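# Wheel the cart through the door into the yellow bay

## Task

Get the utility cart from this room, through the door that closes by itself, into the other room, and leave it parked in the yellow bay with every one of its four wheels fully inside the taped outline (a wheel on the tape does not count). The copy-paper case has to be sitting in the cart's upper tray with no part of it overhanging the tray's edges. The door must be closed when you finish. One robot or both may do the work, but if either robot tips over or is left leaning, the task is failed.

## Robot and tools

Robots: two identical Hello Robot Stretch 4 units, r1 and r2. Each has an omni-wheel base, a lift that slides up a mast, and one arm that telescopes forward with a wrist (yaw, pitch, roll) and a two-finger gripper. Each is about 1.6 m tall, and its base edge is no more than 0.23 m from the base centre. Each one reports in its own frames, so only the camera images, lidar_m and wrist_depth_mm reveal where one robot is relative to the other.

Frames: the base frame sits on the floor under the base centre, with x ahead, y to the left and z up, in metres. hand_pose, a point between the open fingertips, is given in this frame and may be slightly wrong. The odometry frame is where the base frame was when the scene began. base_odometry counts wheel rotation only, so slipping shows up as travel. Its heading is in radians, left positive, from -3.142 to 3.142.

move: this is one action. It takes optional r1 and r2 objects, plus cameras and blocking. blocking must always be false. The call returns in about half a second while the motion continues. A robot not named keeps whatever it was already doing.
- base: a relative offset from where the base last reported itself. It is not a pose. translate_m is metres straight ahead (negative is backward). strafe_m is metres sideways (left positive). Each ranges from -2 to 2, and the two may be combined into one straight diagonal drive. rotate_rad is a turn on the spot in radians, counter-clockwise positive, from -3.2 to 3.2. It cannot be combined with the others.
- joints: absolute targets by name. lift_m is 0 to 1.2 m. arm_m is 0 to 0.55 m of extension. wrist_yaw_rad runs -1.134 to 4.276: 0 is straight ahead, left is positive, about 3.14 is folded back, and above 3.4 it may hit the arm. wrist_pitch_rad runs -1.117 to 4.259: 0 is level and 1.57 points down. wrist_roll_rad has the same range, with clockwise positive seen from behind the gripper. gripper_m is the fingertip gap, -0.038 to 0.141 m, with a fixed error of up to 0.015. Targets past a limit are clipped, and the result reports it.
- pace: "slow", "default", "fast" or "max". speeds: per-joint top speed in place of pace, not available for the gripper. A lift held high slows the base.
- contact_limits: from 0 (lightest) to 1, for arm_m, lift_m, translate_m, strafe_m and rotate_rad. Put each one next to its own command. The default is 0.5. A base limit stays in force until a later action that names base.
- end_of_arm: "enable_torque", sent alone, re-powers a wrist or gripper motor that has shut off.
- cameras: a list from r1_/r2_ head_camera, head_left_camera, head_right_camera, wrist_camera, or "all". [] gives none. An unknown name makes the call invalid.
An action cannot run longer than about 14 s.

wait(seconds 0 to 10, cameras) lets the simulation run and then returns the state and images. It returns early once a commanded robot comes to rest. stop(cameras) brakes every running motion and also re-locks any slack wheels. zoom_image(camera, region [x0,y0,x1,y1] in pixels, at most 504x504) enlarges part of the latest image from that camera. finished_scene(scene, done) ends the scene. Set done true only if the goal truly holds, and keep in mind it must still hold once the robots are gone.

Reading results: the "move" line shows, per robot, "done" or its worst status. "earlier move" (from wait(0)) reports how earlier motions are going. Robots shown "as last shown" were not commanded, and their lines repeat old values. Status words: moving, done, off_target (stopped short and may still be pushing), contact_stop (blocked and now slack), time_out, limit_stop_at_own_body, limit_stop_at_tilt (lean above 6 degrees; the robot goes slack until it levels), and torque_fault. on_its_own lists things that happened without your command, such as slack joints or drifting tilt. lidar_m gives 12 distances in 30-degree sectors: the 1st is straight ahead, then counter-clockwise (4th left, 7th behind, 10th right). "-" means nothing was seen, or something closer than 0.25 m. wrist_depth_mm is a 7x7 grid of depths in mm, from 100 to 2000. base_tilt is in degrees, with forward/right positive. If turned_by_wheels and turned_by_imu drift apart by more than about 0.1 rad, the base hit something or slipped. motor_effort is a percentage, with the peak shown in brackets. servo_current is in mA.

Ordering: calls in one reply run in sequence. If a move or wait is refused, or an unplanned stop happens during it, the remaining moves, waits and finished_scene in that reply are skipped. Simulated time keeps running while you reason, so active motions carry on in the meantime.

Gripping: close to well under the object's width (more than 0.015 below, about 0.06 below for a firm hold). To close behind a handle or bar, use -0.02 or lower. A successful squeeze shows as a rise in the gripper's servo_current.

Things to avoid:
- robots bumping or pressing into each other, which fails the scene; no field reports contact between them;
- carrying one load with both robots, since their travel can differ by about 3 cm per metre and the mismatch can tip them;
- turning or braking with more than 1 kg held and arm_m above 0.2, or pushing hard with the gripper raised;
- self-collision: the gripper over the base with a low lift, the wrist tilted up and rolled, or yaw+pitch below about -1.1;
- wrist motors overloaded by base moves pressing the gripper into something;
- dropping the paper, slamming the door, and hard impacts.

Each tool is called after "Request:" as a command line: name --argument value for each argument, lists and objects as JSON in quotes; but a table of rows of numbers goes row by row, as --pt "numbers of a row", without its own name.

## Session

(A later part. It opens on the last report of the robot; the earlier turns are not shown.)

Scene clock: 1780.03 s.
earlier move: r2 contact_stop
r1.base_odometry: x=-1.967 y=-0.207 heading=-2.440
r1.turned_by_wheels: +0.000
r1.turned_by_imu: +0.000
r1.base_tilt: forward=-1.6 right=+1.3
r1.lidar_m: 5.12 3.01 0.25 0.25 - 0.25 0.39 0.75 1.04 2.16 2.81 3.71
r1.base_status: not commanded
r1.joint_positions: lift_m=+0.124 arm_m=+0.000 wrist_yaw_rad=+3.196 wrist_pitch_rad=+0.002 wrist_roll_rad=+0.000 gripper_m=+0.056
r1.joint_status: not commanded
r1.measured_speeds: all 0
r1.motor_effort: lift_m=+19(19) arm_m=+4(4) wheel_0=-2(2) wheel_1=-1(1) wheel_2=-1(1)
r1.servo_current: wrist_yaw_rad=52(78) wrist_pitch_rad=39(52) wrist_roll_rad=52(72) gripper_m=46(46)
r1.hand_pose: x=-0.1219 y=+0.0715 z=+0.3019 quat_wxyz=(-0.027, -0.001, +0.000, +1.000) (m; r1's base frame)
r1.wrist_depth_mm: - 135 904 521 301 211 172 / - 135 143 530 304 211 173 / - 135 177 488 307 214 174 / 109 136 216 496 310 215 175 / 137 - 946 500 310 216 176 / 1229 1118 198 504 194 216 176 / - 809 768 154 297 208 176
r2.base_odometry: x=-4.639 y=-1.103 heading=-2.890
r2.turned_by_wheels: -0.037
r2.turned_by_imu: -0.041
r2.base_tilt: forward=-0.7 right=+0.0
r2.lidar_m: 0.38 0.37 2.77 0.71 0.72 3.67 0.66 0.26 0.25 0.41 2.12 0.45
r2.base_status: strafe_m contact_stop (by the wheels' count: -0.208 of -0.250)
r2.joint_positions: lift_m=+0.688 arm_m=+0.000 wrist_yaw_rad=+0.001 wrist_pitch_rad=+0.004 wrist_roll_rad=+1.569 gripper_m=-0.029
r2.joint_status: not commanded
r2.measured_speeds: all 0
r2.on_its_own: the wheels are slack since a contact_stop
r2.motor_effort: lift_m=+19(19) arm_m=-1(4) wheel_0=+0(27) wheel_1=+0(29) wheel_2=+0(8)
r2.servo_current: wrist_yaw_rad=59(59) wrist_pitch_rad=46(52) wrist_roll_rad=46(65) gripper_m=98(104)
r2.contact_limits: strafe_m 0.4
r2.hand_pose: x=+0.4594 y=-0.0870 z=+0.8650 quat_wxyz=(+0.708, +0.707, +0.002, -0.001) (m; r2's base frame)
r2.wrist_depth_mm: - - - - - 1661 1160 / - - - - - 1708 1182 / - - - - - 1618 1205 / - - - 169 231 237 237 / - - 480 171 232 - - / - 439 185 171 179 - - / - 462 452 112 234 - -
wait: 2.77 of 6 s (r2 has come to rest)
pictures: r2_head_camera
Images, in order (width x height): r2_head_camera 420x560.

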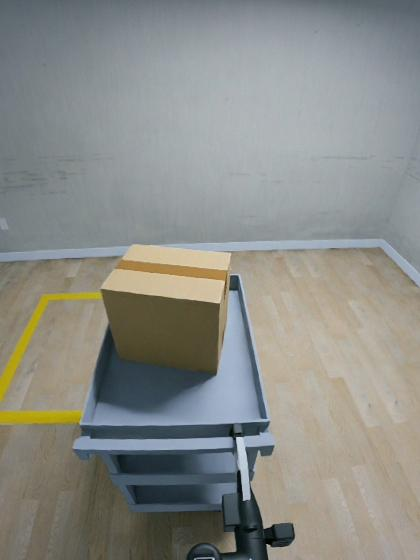

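Request:
move --blocking false --r2 '{"base":{"translate_m":0.15,"strafe_m":0.04},"pace":"slow","contact_limits":{"translate_m":0.4}}' --cameras '[]'

Request:
wait --seconds 6 --cameras '["r2_head_camera"]'

Scene clock: 1786.30 s.
move: r2 moving
r1: as last shown
r1.lidar_m: 5.13 3.00 0.25 0.25 - 0.25 0.38 0.77 1.05 2.14 2.81 3.67
r1.servo_current: wrist_yaw_rad=65(72) wrist_pitch_rad=39(46) wrist_roll_rad=52(59) gripper_m=39(52)
r1.wrist_depth_mm: - 135 904 521 301 211 172 / - 135 143 530 304 211 173 / - 135 177 488 306 213 174 / 109 135 216 496 310 214 176 / 137 - 866 500 312 216 176 / 1229 1118 198 500 195 216 176 / - 809 768 154 296 208 177
r2.base_odometry: x=-4.650 y=-1.109 heading=-2.891
r2.turned_by_wheels: +0.000
r2.turned_by_imu: +0.000
r2.base_tilt: forward=-0.7 right=+0.1
r2.lidar_m: 0.37 0.38 2.76 0.73 0.73 3.62 0.70 0.25 0.25 0.51 2.14 0.44
r2.base_status: translate_m moving; strafe_m moving
r2.joint_positions: lift_m=+0.688 arm_m=+0.000 wrist_yaw_rad=-0.003 wrist_pitch_rad=+0.004 wrist_roll_rad=+1.569 gripper_m=-0.029
r2.joint_status: not commanded
r2.measured_speeds: translate_m=+0.050 strafe_m=+0.013 rotate_rad=+0.000 lift_m=+0.000 arm_m=+0.000 wrist_yaw_rad=-0.015 wrist_pitch_rad=+0.000 wrist_roll_rad=+0.000
r2.motor_effort: lift_m=+19(19) arm_m=+4(4) wheel_0=+5(8) wheel_1=+8(9) wheel_2=-15(16)
r2.servo_current: wrist_yaw_rad=39(59) wrist_pitch_rad=39(52) wrist_roll_rad=46(59) gripper_m=91(98)
r2.contact_limits: translate_m 0.4
r2.hand_pose: x=+0.4590 y=-0.0884 z=+0.8650 quat_wxyz=(+0.708, +0.707, +0.000, -0.003) (m; r2's base frame)
r2.wrist_depth_mm: - - - - - 1708 1160 / - - - - - 1708 1205 / - - - - - 1576 1205 / - - - 170 230 237 - / - - 488 170 229 - - / - 442 185 170 180 - - / - 455 452 112 230 - -
pictures: none
No camera images: "cameras" was empty.

Scene clock: 1788.60 s.
earlier move: r2 done
r1.base_odometry: x=-1.967 y=-0.207 heading=-2.440
r1.turned_by_wheels: +0.000
r1.turned_by_imu: +0.000
r1.base_tilt: forward=-1.6 right=+1.3
r1.lidar_m: 5.12 3.05 0.25 0.25 - 0.25 0.38 0.89 1.05 2.14 2.82 3.69
r1.base_status: not commanded
r1.joint_positions: lift_m=+0.124 arm_m=+0.000 wrist_yaw_rad=+3.196 wrist_pitch_rad=+0.002 wrist_roll_rad=+0.000 gripper_m=+0.056
r1.joint_status: not commanded
r1.measured_speeds: all 0
r1.motor_effort: lift_m=+19(20) arm_m=+4(4) wheel_0=-2(3) wheel_1=-1(1) wheel_2=-1(1)
r1.servo_current: wrist_yaw_rad=52(72) wrist_pitch_rad=39(52) wrist_roll_rad=39(59) gripper_m=39(52)
r1.hand_pose: x=-0.1219 y=+0.0715 z=+0.3019 quat_wxyz=(-0.027, -0.001, +0.000, +1.000) (m; r1's base frame)
r1.wrist_depth_mm: - 135 1025 477 301 211 172 / - 135 143 477 304 212 173 / - 135 177 488 306 214 174 / 109 135 217 492 310 215 175 / 137 - 1008 500 312 216 176 / 1255 1229 198 504 195 216 176 / - 820 759 154 296 208 176
r2.base_odometry: x=-4.774 y=-1.178 heading=-2.891
r2.turned_by_wheels: +0.000
r2.turned_by_imu: -0.001
r2.base_tilt: forward=-0.7 right=+0.1
r2.lidar_m: 0.37 0.40 2.74 1.25 0.72 3.59 0.82 0.29 0.33 0.95 2.16 0.45
r2.base_status: done
r2.joint_positions: lift_m=+0.688 arm_m=+0.000 wrist_yaw_rad=-0.007 wrist_pitch_rad=+0.004 wrist_roll_rad=+1.569 gripper_m=-0.029
r2.joint_status: not commanded
r2.measured_speeds: all 0
r2.motor_effort: lift_m=+19(19) arm_m=+4(4) wheel_0=+1(8) wheel_1=+5(9) wheel_2=-9(18)
r2.servo_current: wrist_yaw_rad=52(72) wrist_pitch_rad=39(52) wrist_roll_rad=46(59) gripper_m=98(98)
r2.contact_limits: translate_m 0.4
r2.hand_pose: x=+0.4587 y=-0.0894 z=+0.8650 quat_wxyz=(+0.708, +0.707, -0.001, -0.004) (m; r2's base frame)
r2.wrist_depth_mm: - - - - - 1708 1182 / - - - - - 1708 1160 / - - - - - 1618 1229 / - - - 169 230 237 - / - 554 469 169 231 - - / - 442 185 170 178 - - / - 466 459 112 233 - -
wait: 2.30 of 6 s (r2 has come to rest)
pictures: r2_head_camera
Images, in order (width x height): r2_head_camera 420x560.

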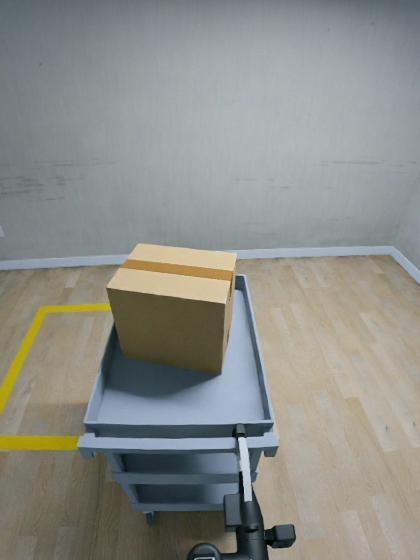

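Request:
move --blocking false --r2 '{"base":{"translate_m":0.2},"pace":"slow","contact_limits":{"translate_m":0.4}}' --cameras '[]'

Request:
wait --seconds 6 --cameras '["r2_head_camera"]'

Request:
move --blocking false --r2 '{"joints":{"gripper_m":0.09}}' --cameras '[]'

Request:
wait --seconds 3 --cameras '["r2_head_right_camera"]'

Scene clock: 1806.40 s.
move: r2 moving
r1: as last shown
r1.base_tilt: forward=-1.6 right=+1.2
r1.lidar_m: 5.14 3.04 0.25 0.25 - 0.25 0.39 0.92 1.03 2.16 2.80 3.66
r1.motor_effort: lift_m=+19(19) arm_m=+4(4) wheel_0=-2(2) wheel_1=-1(1) wheel_2=-1(1)
r1.servo_current: wrist_yaw_rad=59(65) wrist_pitch_rad=33(46) wrist_roll_rad=39(72) gripper_m=39(46)
r1.wrist_depth_mm: - 135 1060 477 301 211 172 / - 135 143 480 304 211 173 / - 134 177 488 307 214 174 / 109 135 216 492 310 215 175 / 137 - 1008 496 312 216 176 / 1255 1205 198 504 194 216 177 / - 820 768 154 296 208 176
r2.base_odometry: x=-4.786 y=-1.181 heading=-2.891
r2.turned_by_wheels: +0.000
r2.turned_by_imu: +0.000
r2.base_tilt: forward=-0.7 right=+0.0
r2.lidar_m: 0.37 0.41 2.73 1.32 0.73 3.58 0.84 0.33 0.38 0.99 2.15 0.45
r2.base_status: translate_m moving
r2.joint_positions: lift_m=+0.688 arm_m=+0.000 wrist_yaw_rad=-0.007 wrist_pitch_rad=+0.004 wrist_roll_rad=+1.569 gripper_m=-0.029
r2.joint_status: not commanded
r2.measured_speeds: translate_m=+0.049 strafe_m=+0.000 rotate_rad=-0.002 lift_m=+0.000 arm_m=+0.000 wrist_yaw_rad=+0.000 wrist_pitch_rad=+0.000 wrist_roll_rad=+0.000
r2.motor_effort: lift_m=+19(19) arm_m=+4(4) wheel_0=+5(7) wheel_1=+6(7) wheel_2=-14(16)
r2.servo_current: wrist_yaw_rad=65(65) wrist_pitch_rad=39(52) wrist_roll_rad=46(52) gripper_m=98(104)
r2.contact_limits: translate_m 0.4
r2.hand_pose: x=+0.4587 y=-0.0894 z=+0.8650 quat_wxyz=(+0.708, +0.707, -0.001, -0.004) (m; r2's base frame)
r2.wrist_depth_mm: - - - - - 1708 1182 / - - - - - 1708 1182 / - - - - - 1618 1229 / - - - 169 230 238 - / - 559 473 170 231 - - / - 442 185 170 180 - - / - 462 455 112 233 - -
pictures: none
No camera images: "cameras" was empty.

Scene clock: 1809.17 s.
earlier move: r2 done
r1.base_odometry: x=-1.967 y=-0.207 heading=-2.440
r1.turned_by_wheels: +0.000
r1.turned_by_imu: +0.000
r1.base_tilt: forward=-1.6 right=+1.3
r1.lidar_m: 5.14 3.04 0.25 0.25 - 0.25 0.36 1.12 1.02 2.16 2.76 3.71
r1.base_status: not commanded
r1.joint_positions: lift_m=+0.124 arm_m=+0.000 wrist_yaw_rad=+3.196 wrist_pitch_rad=+0.002 wrist_roll_rad=+0.000 gripper_m=+0.056
r1.joint_status: not commanded
r1.measured_speeds: all 0
r1.motor_effort: lift_m=+19(19) arm_m=+4(4) wheel_0=-2(3) wheel_1=-1(1) wheel_2=-1(1)
r1.servo_current: wrist_yaw_rad=59(65) wrist_pitch_rad=46(52) wrist_roll_rad=59(72) gripper_m=33(52)
r1.hand_pose: x=-0.1219 y=+0.0715 z=+0.3019 quat_wxyz=(-0.027, -0.001, +0.000, +1.000) (m; r1's base frame)
r1.wrist_depth_mm: - 135 1182 521 301 211 172 / - 135 143 530 304 212 173 / - 134 177 484 306 214 175 / 109 135 216 492 310 214 175 / 137 - 1205 500 314 216 176 / 1229 1229 198 500 195 216 176 / - 809 768 154 297 207 176
r2.base_odometry: x=-4.967 y=-1.228 heading=-2.890
r2.turned_by_wheels: +0.001
r2.turned_by_imu: +0.001
r2.base_tilt: forward=-0.7 right=+0.0
r2.lidar_m: 0.36 0.40 2.74 2.16 0.83 3.76 1.03 0.48 0.63 1.65 2.15 0.45
r2.base_status: done
r2.joint_positions: lift_m=+0.688 arm_m=+0.000 wrist_yaw_rad=-0.001 wrist_pitch_rad=+0.004 wrist_roll_rad=+1.569 gripper_m=-0.029
r2.joint_status: not commanded
r2.measured_speeds: all 0
r2.motor_effort: lift_m=+19(19) arm_m=+3(4) wheel_0=+6(11) wheel_1=+4(8) wheel_2=-6(16)
r2.servo_current: wrist_yaw_rad=46(65) wrist_pitch_rad=39(52) wrist_roll_rad=52(59) gripper_m=91(104)
r2.contact_limits: translate_m 0.4
r2.hand_pose: x=+0.4592 y=-0.0876 z=+0.8650 quat_wxyz=(+0.708, +0.707, +0.001, -0.002) (m; r2's base frame)
r2.wrist_depth_mm: - - - - - 1708 1182 / - - - - - 1708 1182 / - - - - - 1618 1182 / - - - 168 231 237 - / - 564 469 170 230 - - / - 445 185 170 180 - - / - 466 459 112 234 - -
wait: 2.77 of 6 s (r2 has come to rest)
pictures: r2_head_camera
Images, in order (width x height): r2_head_camera 420x560.

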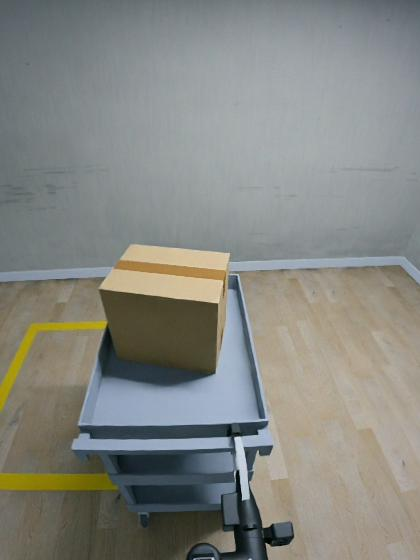

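Scene clock: 1809.67 s.
move: r2 moving
r1: as last shown
r1.lidar_m: 5.13 3.08 0.25 0.25 - 0.25 0.37 1.15 1.03 2.15 2.79 3.69
r1.motor_effort: lift_m=+19(19) arm_m=+4(4) wheel_0=-2(2) wheel_1=-1(1) wheel_2=-1(1)
r1.servo_current: wrist_yaw_rad=59(59) wrist_pitch_rad=39(52) wrist_roll_rad=39(59) gripper_m=39(46)
r1.wrist_depth_mm: - 135 1182 530 300 211 172 / - 135 143 525 304 211 173 / - 135 177 488 307 214 174 / 109 136 216 496 310 215 175 / 137 - 1182 496 312 216 176 / 1229 1229 198 500 195 216 176 / - 809 759 154 296 207 176
r2.base_odometry: x=-4.967 y=-1.228 heading=-2.890
r2.turned_by_wheels: +0.000
r2.turned_by_imu: +0.000
r2.base_tilt: forward=-0.7 right=+0.1
r2.lidar_m: 0.37 0.39 2.74 2.19 0.85 3.75 1.04 0.48 0.63 1.64 2.14 0.47
r2.base_status: not commanded
r2.joint_positions: lift_m=+0.688 arm_m=+0.000 wrist_yaw_rad=-0.001 wrist_pitch_rad=+0.004 wrist_roll_rad=+1.569 gripper_m=-0.003
r2.joint_status: gripper_m moving
r2.measured_speeds: all 0
r2.motor_effort: lift_m=+19(19) arm_m=+3(4) wheel_0=+6(6) wheel_1=+4(4) wheel_2=-6(7)
r2.servo_current: wrist_yaw_rad=52(59) wrist_pitch_rad=39(39) wrist_roll_rad=59(59) gripper_m=85(98)
r2.contact_limits: translate_m 0.4
r2.hand_pose: x=+0.4592 y=-0.0876 z=+0.8650 quat_wxyz=(+0.708, +0.707, +0.001, -0.002) (m; r2's base frame)
r2.wrist_depth_mm: - - - - - 1661 1182 / - - - - - 1661 1182 / - - - - - 1618 1182 / - - - 173 235 241 - / - - 477 173 235 - - / - 449 187 174 182 - - / - 466 455 112 236 - -
pictures: none
No camera images: "cameras" was empty.

Scene clock: 1811.03 s.
earlier move: r2 done
r1.base_odometry: x=-1.967 y=-0.207 heading=-2.440
r1.turned_by_wheels: +0.000
r1.turned_by_imu: +0.000
r1.base_tilt: forward=-1.6 right=+1.3
r1.lidar_m: 5.13 2.99 0.25 0.25 - 0.25 0.39 1.13 1.06 2.14 2.81 3.67
r1.base_status: not commanded
r1.joint_positions: lift_m=+0.124 arm_m=+0.000 wrist_yaw_rad=+3.196 wrist_pitch_rad=+0.002 wrist_roll_rad=+0.000 gripper_m=+0.056
r1.joint_status: not commanded
r1.measured_speeds: all 0
r1.motor_effort: lift_m=+19(19) arm_m=+4(4) wheel_0=-2(2) wheel_1=-1(1) wheel_2=-1(1)
r1.servo_current: wrist_yaw_rad=52(72) wrist_pitch_rad=39(52) wrist_roll_rad=46(65) gripper_m=46(52)
r1.hand_pose: x=-0.1219 y=+0.0715 z=+0.3019 quat_wxyz=(-0.027, -0.001, +0.000, +1.000) (m; r1's base frame)
r1.wrist_depth_mm: - 135 1182 525 300 211 172 / - 135 143 525 304 213 173 / - 135 177 488 307 214 174 / 109 135 216 496 310 215 175 / 137 - 1205 500 312 216 176 / 1229 1229 198 504 195 216 176 / - 820 759 154 297 207 177
r2.base_odometry: x=-4.967 y=-1.228 heading=-2.891
r2.turned_by_wheels: +0.000
r2.turned_by_imu: +0.000
r2.base_tilt: forward=-0.7 right=+0.1
r2.lidar_m: 0.40 0.41 2.74 2.14 0.81 3.77 1.03 0.49 0.63 1.63 2.12 0.46
r2.base_status: not commanded
r2.joint_positions: lift_m=+0.688 arm_m=+0.000 wrist_yaw_rad=-0.001 wrist_pitch_rad=+0.004 wrist_roll_rad=+1.569 gripper_m=+0.090
r2.joint_status: all done
r2.measured_speeds: all 0
r2.motor_effort: lift_m=+18(19) arm_m=+4(4) wheel_0=+3(6) wheel_1=+3(5) wheel_2=-6(7)
r2.servo_current: wrist_yaw_rad=33(59) wrist_pitch_rad=46(52) wrist_roll_rad=59(59) gripper_m=52(117)
r2.contact_limits: translate_m 0.4
r2.hand_pose: x=+0.4592 y=-0.0876 z=+0.8651 quat_wxyz=(+0.708, +0.707, +0.001, -0.002) (m; r2's base frame)
r2.wrist_depth_mm: - - - - - 1756 1205 / - - - - - 1708 1205 / - - - - - 1808 1205 / - - - 186 248 253 253 / - - 504 186 247 - - / - - 197 187 216 - - / - - 473 112 250 - -
wait: 1.37 of 3 s (r2 has come to rest)
pictures: r2_head_right_camera
Images, in order (width x height): r2_head_right_camera 420x672.

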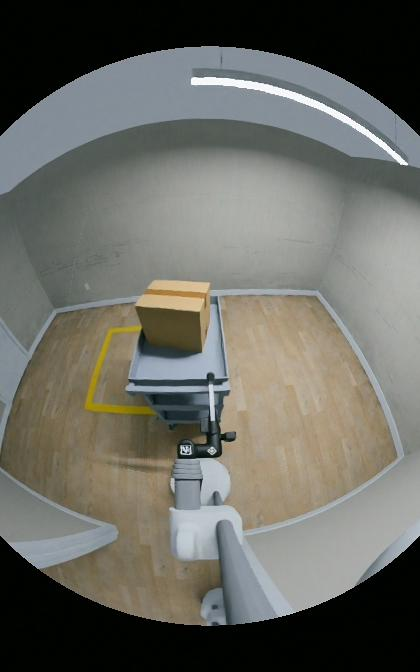

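Request:
move --blocking false --r2 '{"base":{"translate_m":-0.13},"pace":"slow","contact_limits":{"translate_m":0.2}}' --cameras '[]'

Request:
wait --seconds 6 --cameras '[]'

Request:
move --blocking false --r2 '{"base":{"strafe_m":-0.85},"pace":"default","contact_limits":{"strafe_m":0.2},"joints":{"gripper_m":0.0}}' --cameras '[]'

Request:
wait --seconds 3 --cameras '[]'

Request:
wait --seconds 5 --cameras '["r2_head_left_camera","r2_head_camera"]'

Scene clock: 1826.03 s.
move: r2 moving
r1: as last shown
r1.lidar_m: 5.14 3.03 0.25 0.25 - 0.25 0.38 1.15 1.05 2.13 2.78 3.69
r1.motor_effort: lift_m=+19(20) arm_m=+4(4) wheel_0=-2(2) wheel_1=-1(1) wheel_2=-1(1)
r1.servo_current: wrist_yaw_rad=65(65) wrist_pitch_rad=39(46) wrist_roll_rad=33(65) gripper_m=46(46)
r1.wrist_depth_mm: - 135 1160 521 300 211 172 / - 135 143 525 304 212 173 / - 135 177 484 307 214 174 / 109 135 216 492 310 215 175 / 137 - 1182 500 312 216 176 / 1229 1229 198 500 194 216 176 / - 809 759 154 297 207 176
r2.base_odometry: x=-4.956 y=-1.225 heading=-2.891
r2.turned_by_wheels: +0.000
r2.turned_by_imu: +0.000
r2.base_tilt: forward=-0.7 right=+0.0
r2.lidar_m: 0.40 0.44 2.72 2.14 0.85 3.71 1.00 0.45 0.62 1.61 2.16 0.44
r2.base_status: translate_m moving
r2.joint_positions: lift_m=+0.688 arm_m=+0.000 wrist_yaw_rad=-0.001 wrist_pitch_rad=+0.004 wrist_roll_rad=+1.569 gripper_m=+0.090
r2.joint_status: not commanded
r2.measured_speeds: translate_m=-0.049 strafe_m=+0.000 rotate_rad=+0.000 lift_m=+0.000 arm_m=+0.000 wrist_yaw_rad=+0.000 wrist_pitch_rad=+0.000 wrist_roll_rad=+0.000
r2.motor_effort: lift_m=+18(18) arm_m=+4(4) wheel_0=-5(7) wheel_1=-5(7) wheel_2=+10(10)
r2.servo_current: wrist_yaw_rad=46(52) wrist_pitch_rad=46(46) wrist_roll_rad=46(52) gripper_m=52(65)
r2.contact_limits: translate_m 0.2
r2.hand_pose: x=+0.4592 y=-0.0876 z=+0.8651 quat_wxyz=(+0.708, +0.707, +0.001, -0.002) (m; r2's base frame)
r2.wrist_depth_mm: - - - - - 1756 1205 / - - - - - 1756 1205 / - - - - - 1808 1229 / - - - 198 258 264 264 / - - 504 198 257 - - / - - 197 198 202 - - / - - 488 112 259 - -
pictures: none
No camera images: "cameras" was empty.

Scene clock: 1828.13 s.
earlier move: r2 done
r1.base_odometry: x=-1.967 y=-0.207 heading=-2.440
r1.turned_by_wheels: +0.000
r1.turned_by_imu: +0.000
r1.base_tilt: forward=-1.6 right=+1.3
r1.lidar_m: 5.15 3.05 0.25 0.26 - 0.25 0.40 0.98 1.03 2.18 2.78 3.68
r1.base_status: not commanded
r1.joint_positions: lift_m=+0.124 arm_m=+0.000 wrist_yaw_rad=+3.196 wrist_pitch_rad=+0.002 wrist_roll_rad=+0.000 gripper_m=+0.056
r1.joint_status: not commanded
r1.measured_speeds: all 0
r1.motor_effort: lift_m=+19(20) arm_m=+4(4) wheel_0=-1(2) wheel_1=-1(1) wheel_2=-1(1)
r1.servo_current: wrist_yaw_rad=52(65) wrist_pitch_rad=46(52) wrist_roll_rad=39(72) gripper_m=33(52)
r1.hand_pose: x=-0.1219 y=+0.0715 z=+0.3019 quat_wxyz=(-0.027, -0.001, +0.000, +1.000) (m; r1's base frame)
r1.wrist_depth_mm: - 135 1118 480 300 211 172 / - 135 143 480 304 211 173 / - 135 177 484 307 213 174 / 109 136 216 492 309 215 175 / 137 - 1060 500 310 216 177 / 1229 1229 198 504 194 216 176 / - 809 759 154 297 207 176
r2.base_odometry: x=-4.842 y=-1.196 heading=-2.891
r2.turned_by_wheels: +0.000
r2.turned_by_imu: +0.000
r2.base_tilt: forward=-0.7 right=+0.0
r2.lidar_m: 0.49 0.54 2.75 1.62 0.75 3.62 0.89 0.36 0.44 1.20 2.16 0.55
r2.base_status: done
r2.joint_positions: lift_m=+0.688 arm_m=+0.000 wrist_yaw_rad=-0.001 wrist_pitch_rad=+0.004 wrist_roll_rad=+1.569 gripper_m=+0.090
r2.joint_status: not commanded
r2.measured_speeds: all 0
r2.motor_effort: lift_m=+17(18) arm_m=+4(4) wheel_0=-4(11) wheel_1=-5(8) wheel_2=+5(10)
r2.servo_current: wrist_yaw_rad=46(65) wrist_pitch_rad=39(52) wrist_roll_rad=46(59) gripper_m=46(65)
r2.contact_limits: translate_m 0.2
r2.hand_pose: x=+0.4592 y=-0.0876 z=+0.8651 quat_wxyz=(+0.708, +0.707, +0.001, -0.002) (m; r2's base frame)
r2.wrist_depth_mm: - - - - - 1808 1182 / - - - - - 1756 1182 / - - - - - 1808 1229 / - - - 379 384 382 382 / - - 580 377 375 - - / - - 198 379 202 - - / - - 621 112 - - -
wait: 2.10 of 6 s (r2 has come to rest)
pictures: none
No camera images: "cameras" was empty.

Scene clock: 1828.63 s.
move: r2 moving
r1: as last shown
r1.lidar_m: 5.11 3.05 0.25 0.25 - 0.25 0.37 0.97 1.04 2.16 2.78 3.70
r1.motor_effort: lift_m=+19(19) arm_m=+4(4) wheel_0=-2(2) wheel_1=-1(1) wheel_2=-1(1)
r1.servo_current: wrist_yaw_rad=52(59) wrist_pitch_rad=39(52) wrist_roll_rad=52(59) gripper_m=39(46)
r1.wrist_depth_mm: - 135 1118 521 300 211 173 / - 135 143 530 304 211 173 / - 135 177 484 307 214 175 / 109 135 216 492 310 214 175 / 137 - 1098 500 310 216 176 / 1229 1205 198 504 195 216 176 / - 798 759 154 297 208 176
r2.base_odometry: x=-4.851 y=-1.161 heading=-2.891
r2.turned_by_wheels: +0.000
r2.turned_by_imu: +0.000
r2.base_tilt: forward=-0.7 right=+0.0
r2.lidar_m: 0.50 0.53 2.77 1.57 0.80 3.65 0.47 0.35 0.46 1.18 2.12 2.58
r2.base_status: strafe_m moving
r2.joint_positions: lift_m=+0.688 arm_m=+0.000 wrist_yaw_rad=-0.001 wrist_pitch_rad=+0.004 wrist_roll_rad=+1.569 gripper_m=+0.072
r2.joint_status: gripper_m moving
r2.measured_speeds: translate_m=+0.001 strafe_m=-0.142 rotate_rad=-0.006 lift_m=+0.000 arm_m=+0.000 wrist_yaw_rad=+0.000 wrist_pitch_rad=+0.000 wrist_roll_rad=+0.000
r2.motor_effort: lift_m=+18(18) arm_m=+4(4) wheel_0=+9(12) wheel_1=-12(12) wheel_2=+1(3)
r2.servo_current: wrist_yaw_rad=46(52) wrist_pitch_rad=39(46) wrist_roll_rad=39(59) gripper_m=104(104)
r2.contact_limits: strafe_m 0.2
r2.hand_pose: x=+0.4592 y=-0.0876 z=+0.8651 quat_wxyz=(+0.708, +0.707, +0.001, -0.002) (m; r2's base frame)
r2.wrist_depth_mm: - - - - - 1756 1205 / - - - - - 1708 1205 / - - - - - 1808 1205 / - - - - 492 1464 1098 / - - 647 377 375 - - / - - 191 319 190 - - / - - 609 112 - - -
pictures: none
No camera images: "cameras" was empty.

Scene clock: 1831.63 s.
earlier move: r2 moving
r1.base_odometry: x=-1.967 y=-0.207 heading=-2.440
r1.turned_by_wheels: +0.000
r1.turned_by_imu: +0.000
r1.base_tilt: forward=-1.6 right=+1.3
r1.lidar_m: 5.14 3.02 0.25 0.25 - 0.25 0.38 1.72 1.06 2.16 2.79 3.66
r1.base_status: not commanded
r1.joint_positions: lift_m=+0.124 arm_m=+0.000 wrist_yaw_rad=+3.196 wrist_pitch_rad=+0.002 wrist_roll_rad=+0.000 gripper_m=+0.056
r1.joint_status: not commanded
r1.measured_speeds: all 0
r1.motor_effort: lift_m=+19(19) arm_m=+4(4) wheel_0=-2(2) wheel_1=-1(1) wheel_2=-1(1)
r1.servo_current: wrist_yaw_rad=52(72) wrist_pitch_rad=52(59) wrist_roll_rad=46(65) gripper_m=46(46)
r1.hand_pose: x=-0.1219 y=+0.0715 z=+0.3019 quat_wxyz=(-0.027, -0.001, +0.000, +1.000) (m; r1's base frame)
r1.wrist_depth_mm: - 135 - 525 300 211 172 / - 135 143 480 304 212 173 / - 135 177 488 307 213 174 / 109 136 216 496 310 214 175 / 137 - - 500 310 216 176 / 1205 1205 198 500 194 216 176 / - 809 750 154 297 207 176
r2.base_odometry: x=-5.048 y=-0.391 heading=-2.891
r2.turned_by_wheels: +0.000
r2.turned_by_imu: +0.000
r2.base_tilt: forward=-0.7 right=+0.1
r2.lidar_m: 2.45 0.89 0.86 1.54 0.45 0.31 0.29 0.29 0.41 1.07 1.32 1.74
r2.base_status: strafe_m moving
r2.joint_positions: lift_m=+0.688 arm_m=+0.000 wrist_yaw_rad=-0.001 wrist_pitch_rad=+0.004 wrist_roll_rad=+1.569 gripper_m=+0.001
r2.joint_status: all done
r2.measured_speeds: translate_m=+0.000 strafe_m=-0.111 rotate_rad=-0.001 lift_m=+0.000 arm_m=+0.000 wrist_yaw_rad=+0.000 wrist_pitch_rad=+0.000 wrist_roll_rad=+0.000
r2.motor_effort: lift_m=+18(18) arm_m=+4(4) wheel_0=+0(14) wheel_1=-3(13) wheel_2=+0(3)
r2.servo_current: wrist_yaw_rad=46(59) wrist_pitch_rad=46(52) wrist_roll_rad=46(59) gripper_m=65(163)
r2.contact_limits: strafe_m 0.2
r2.hand_pose: x=+0.4592 y=-0.0876 z=+0.8651 quat_wxyz=(+0.708, +0.707, +0.001, -0.002) (m; r2's base frame)
r2.wrist_depth_mm: - - - - - 1756 1205 / - - - - - 1708 1229 / - - - - - 1756 1229 / - - - - - 1756 1255 / - - - - - 1808 1229 / - - 189 193 183 1863 1205 / - - - 112 - 1863 1229
wait: 3.00 s; no rest
pictures: none
No camera images: "cameras" was empty.

Scene clock: 1832.30 s.
earlier move: r2 done
r1.base_odometry: x=-1.967 y=-0.207 heading=-2.440
r1.turned_by_wheels: +0.000
r1.turned_by_imu: +0.000
r1.base_tilt: forward=-1.6 right=+1.3
r1.lidar_m: 5.13 3.00 0.25 0.25 - 0.25 0.35 1.72 1.00 2.12 2.80 3.70
r1.base_status: not commanded
r1.joint_positions: lift_m=+0.124 arm_m=+0.000 wrist_yaw_rad=+3.196 wrist_pitch_rad=+0.002 wrist_roll_rad=+0.000 gripper_m=+0.056
r1.joint_status: not commanded
r1.measured_speeds: all 0
r1.motor_effort: lift_m=+19(19) arm_m=+4(4) wheel_0=-2(2) wheel_1=-1(1) wheel_2=-1(1)
r1.servo_current: wrist_yaw_rad=59(72) wrist_pitch_rad=39(59) wrist_roll_rad=46(65) gripper_m=46(52)
r1.hand_pose: x=-0.1219 y=+0.0715 z=+0.3019 quat_wxyz=(-0.027, -0.001, +0.000, +1.000) (m; r1's base frame)
r1.wrist_depth_mm: - 135 - 521 301 211 172 / - 135 143 480 304 212 173 / - 135 177 488 307 214 174 / 109 136 216 492 310 214 175 / 137 - - 496 314 216 176 / 1229 1229 198 500 195 216 176 / - 820 759 154 297 208 176
r2.base_odometry: x=-5.052 y=-0.372 heading=-2.891
r2.turned_by_wheels: +0.000
r2.turned_by_imu: +0.000
r2.base_tilt: forward=-0.7 right=+0.1
r2.lidar_m: 2.45 0.93 0.87 1.58 0.45 0.29 0.28 0.29 0.41 1.11 1.30 1.70
r2.base_status: done
r2.joint_positions: lift_m=+0.688 arm_m=+0.000 wrist_yaw_rad=-0.001 wrist_pitch_rad=+0.004 wrist_roll_rad=+1.569 gripper_m=+0.001
r2.joint_status: all done
r2.measured_speeds: all 0
r2.motor_effort: lift_m=+18(18) arm_m=+4(4) wheel_0=+2(14) wheel_1=-2(13) wheel_2=+0(3)
r2.servo_current: wrist_yaw_rad=33(59) wrist_pitch_rad=39(52) wrist_roll_rad=52(59) gripper_m=65(163)
r2.contact_limits: strafe_m 0.2
r2.hand_pose: x=+0.4592 y=-0.0876 z=+0.8651 quat_wxyz=(+0.708, +0.707, +0.001, -0.002) (m; r2's base frame)
r2.wrist_depth_mm: - - - - - 1708 1205 / - - - - - 1756 1229 / - - - - - 1808 1229 / - - - - - 1808 1229 / - - - - - 1808 1255 / - - 189 193 182 1756 1255 / - - - 112 - 1808 1229
wait: 0.67 of 5 s (r2 has come to rest)
pictures: r2_head_camera, r2_head_left_camera
Images, in order (width x height): r2_head_camera 420x560, r2_head_left_camera 420x672.

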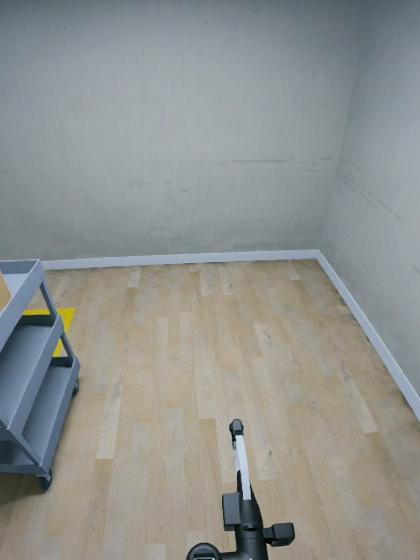

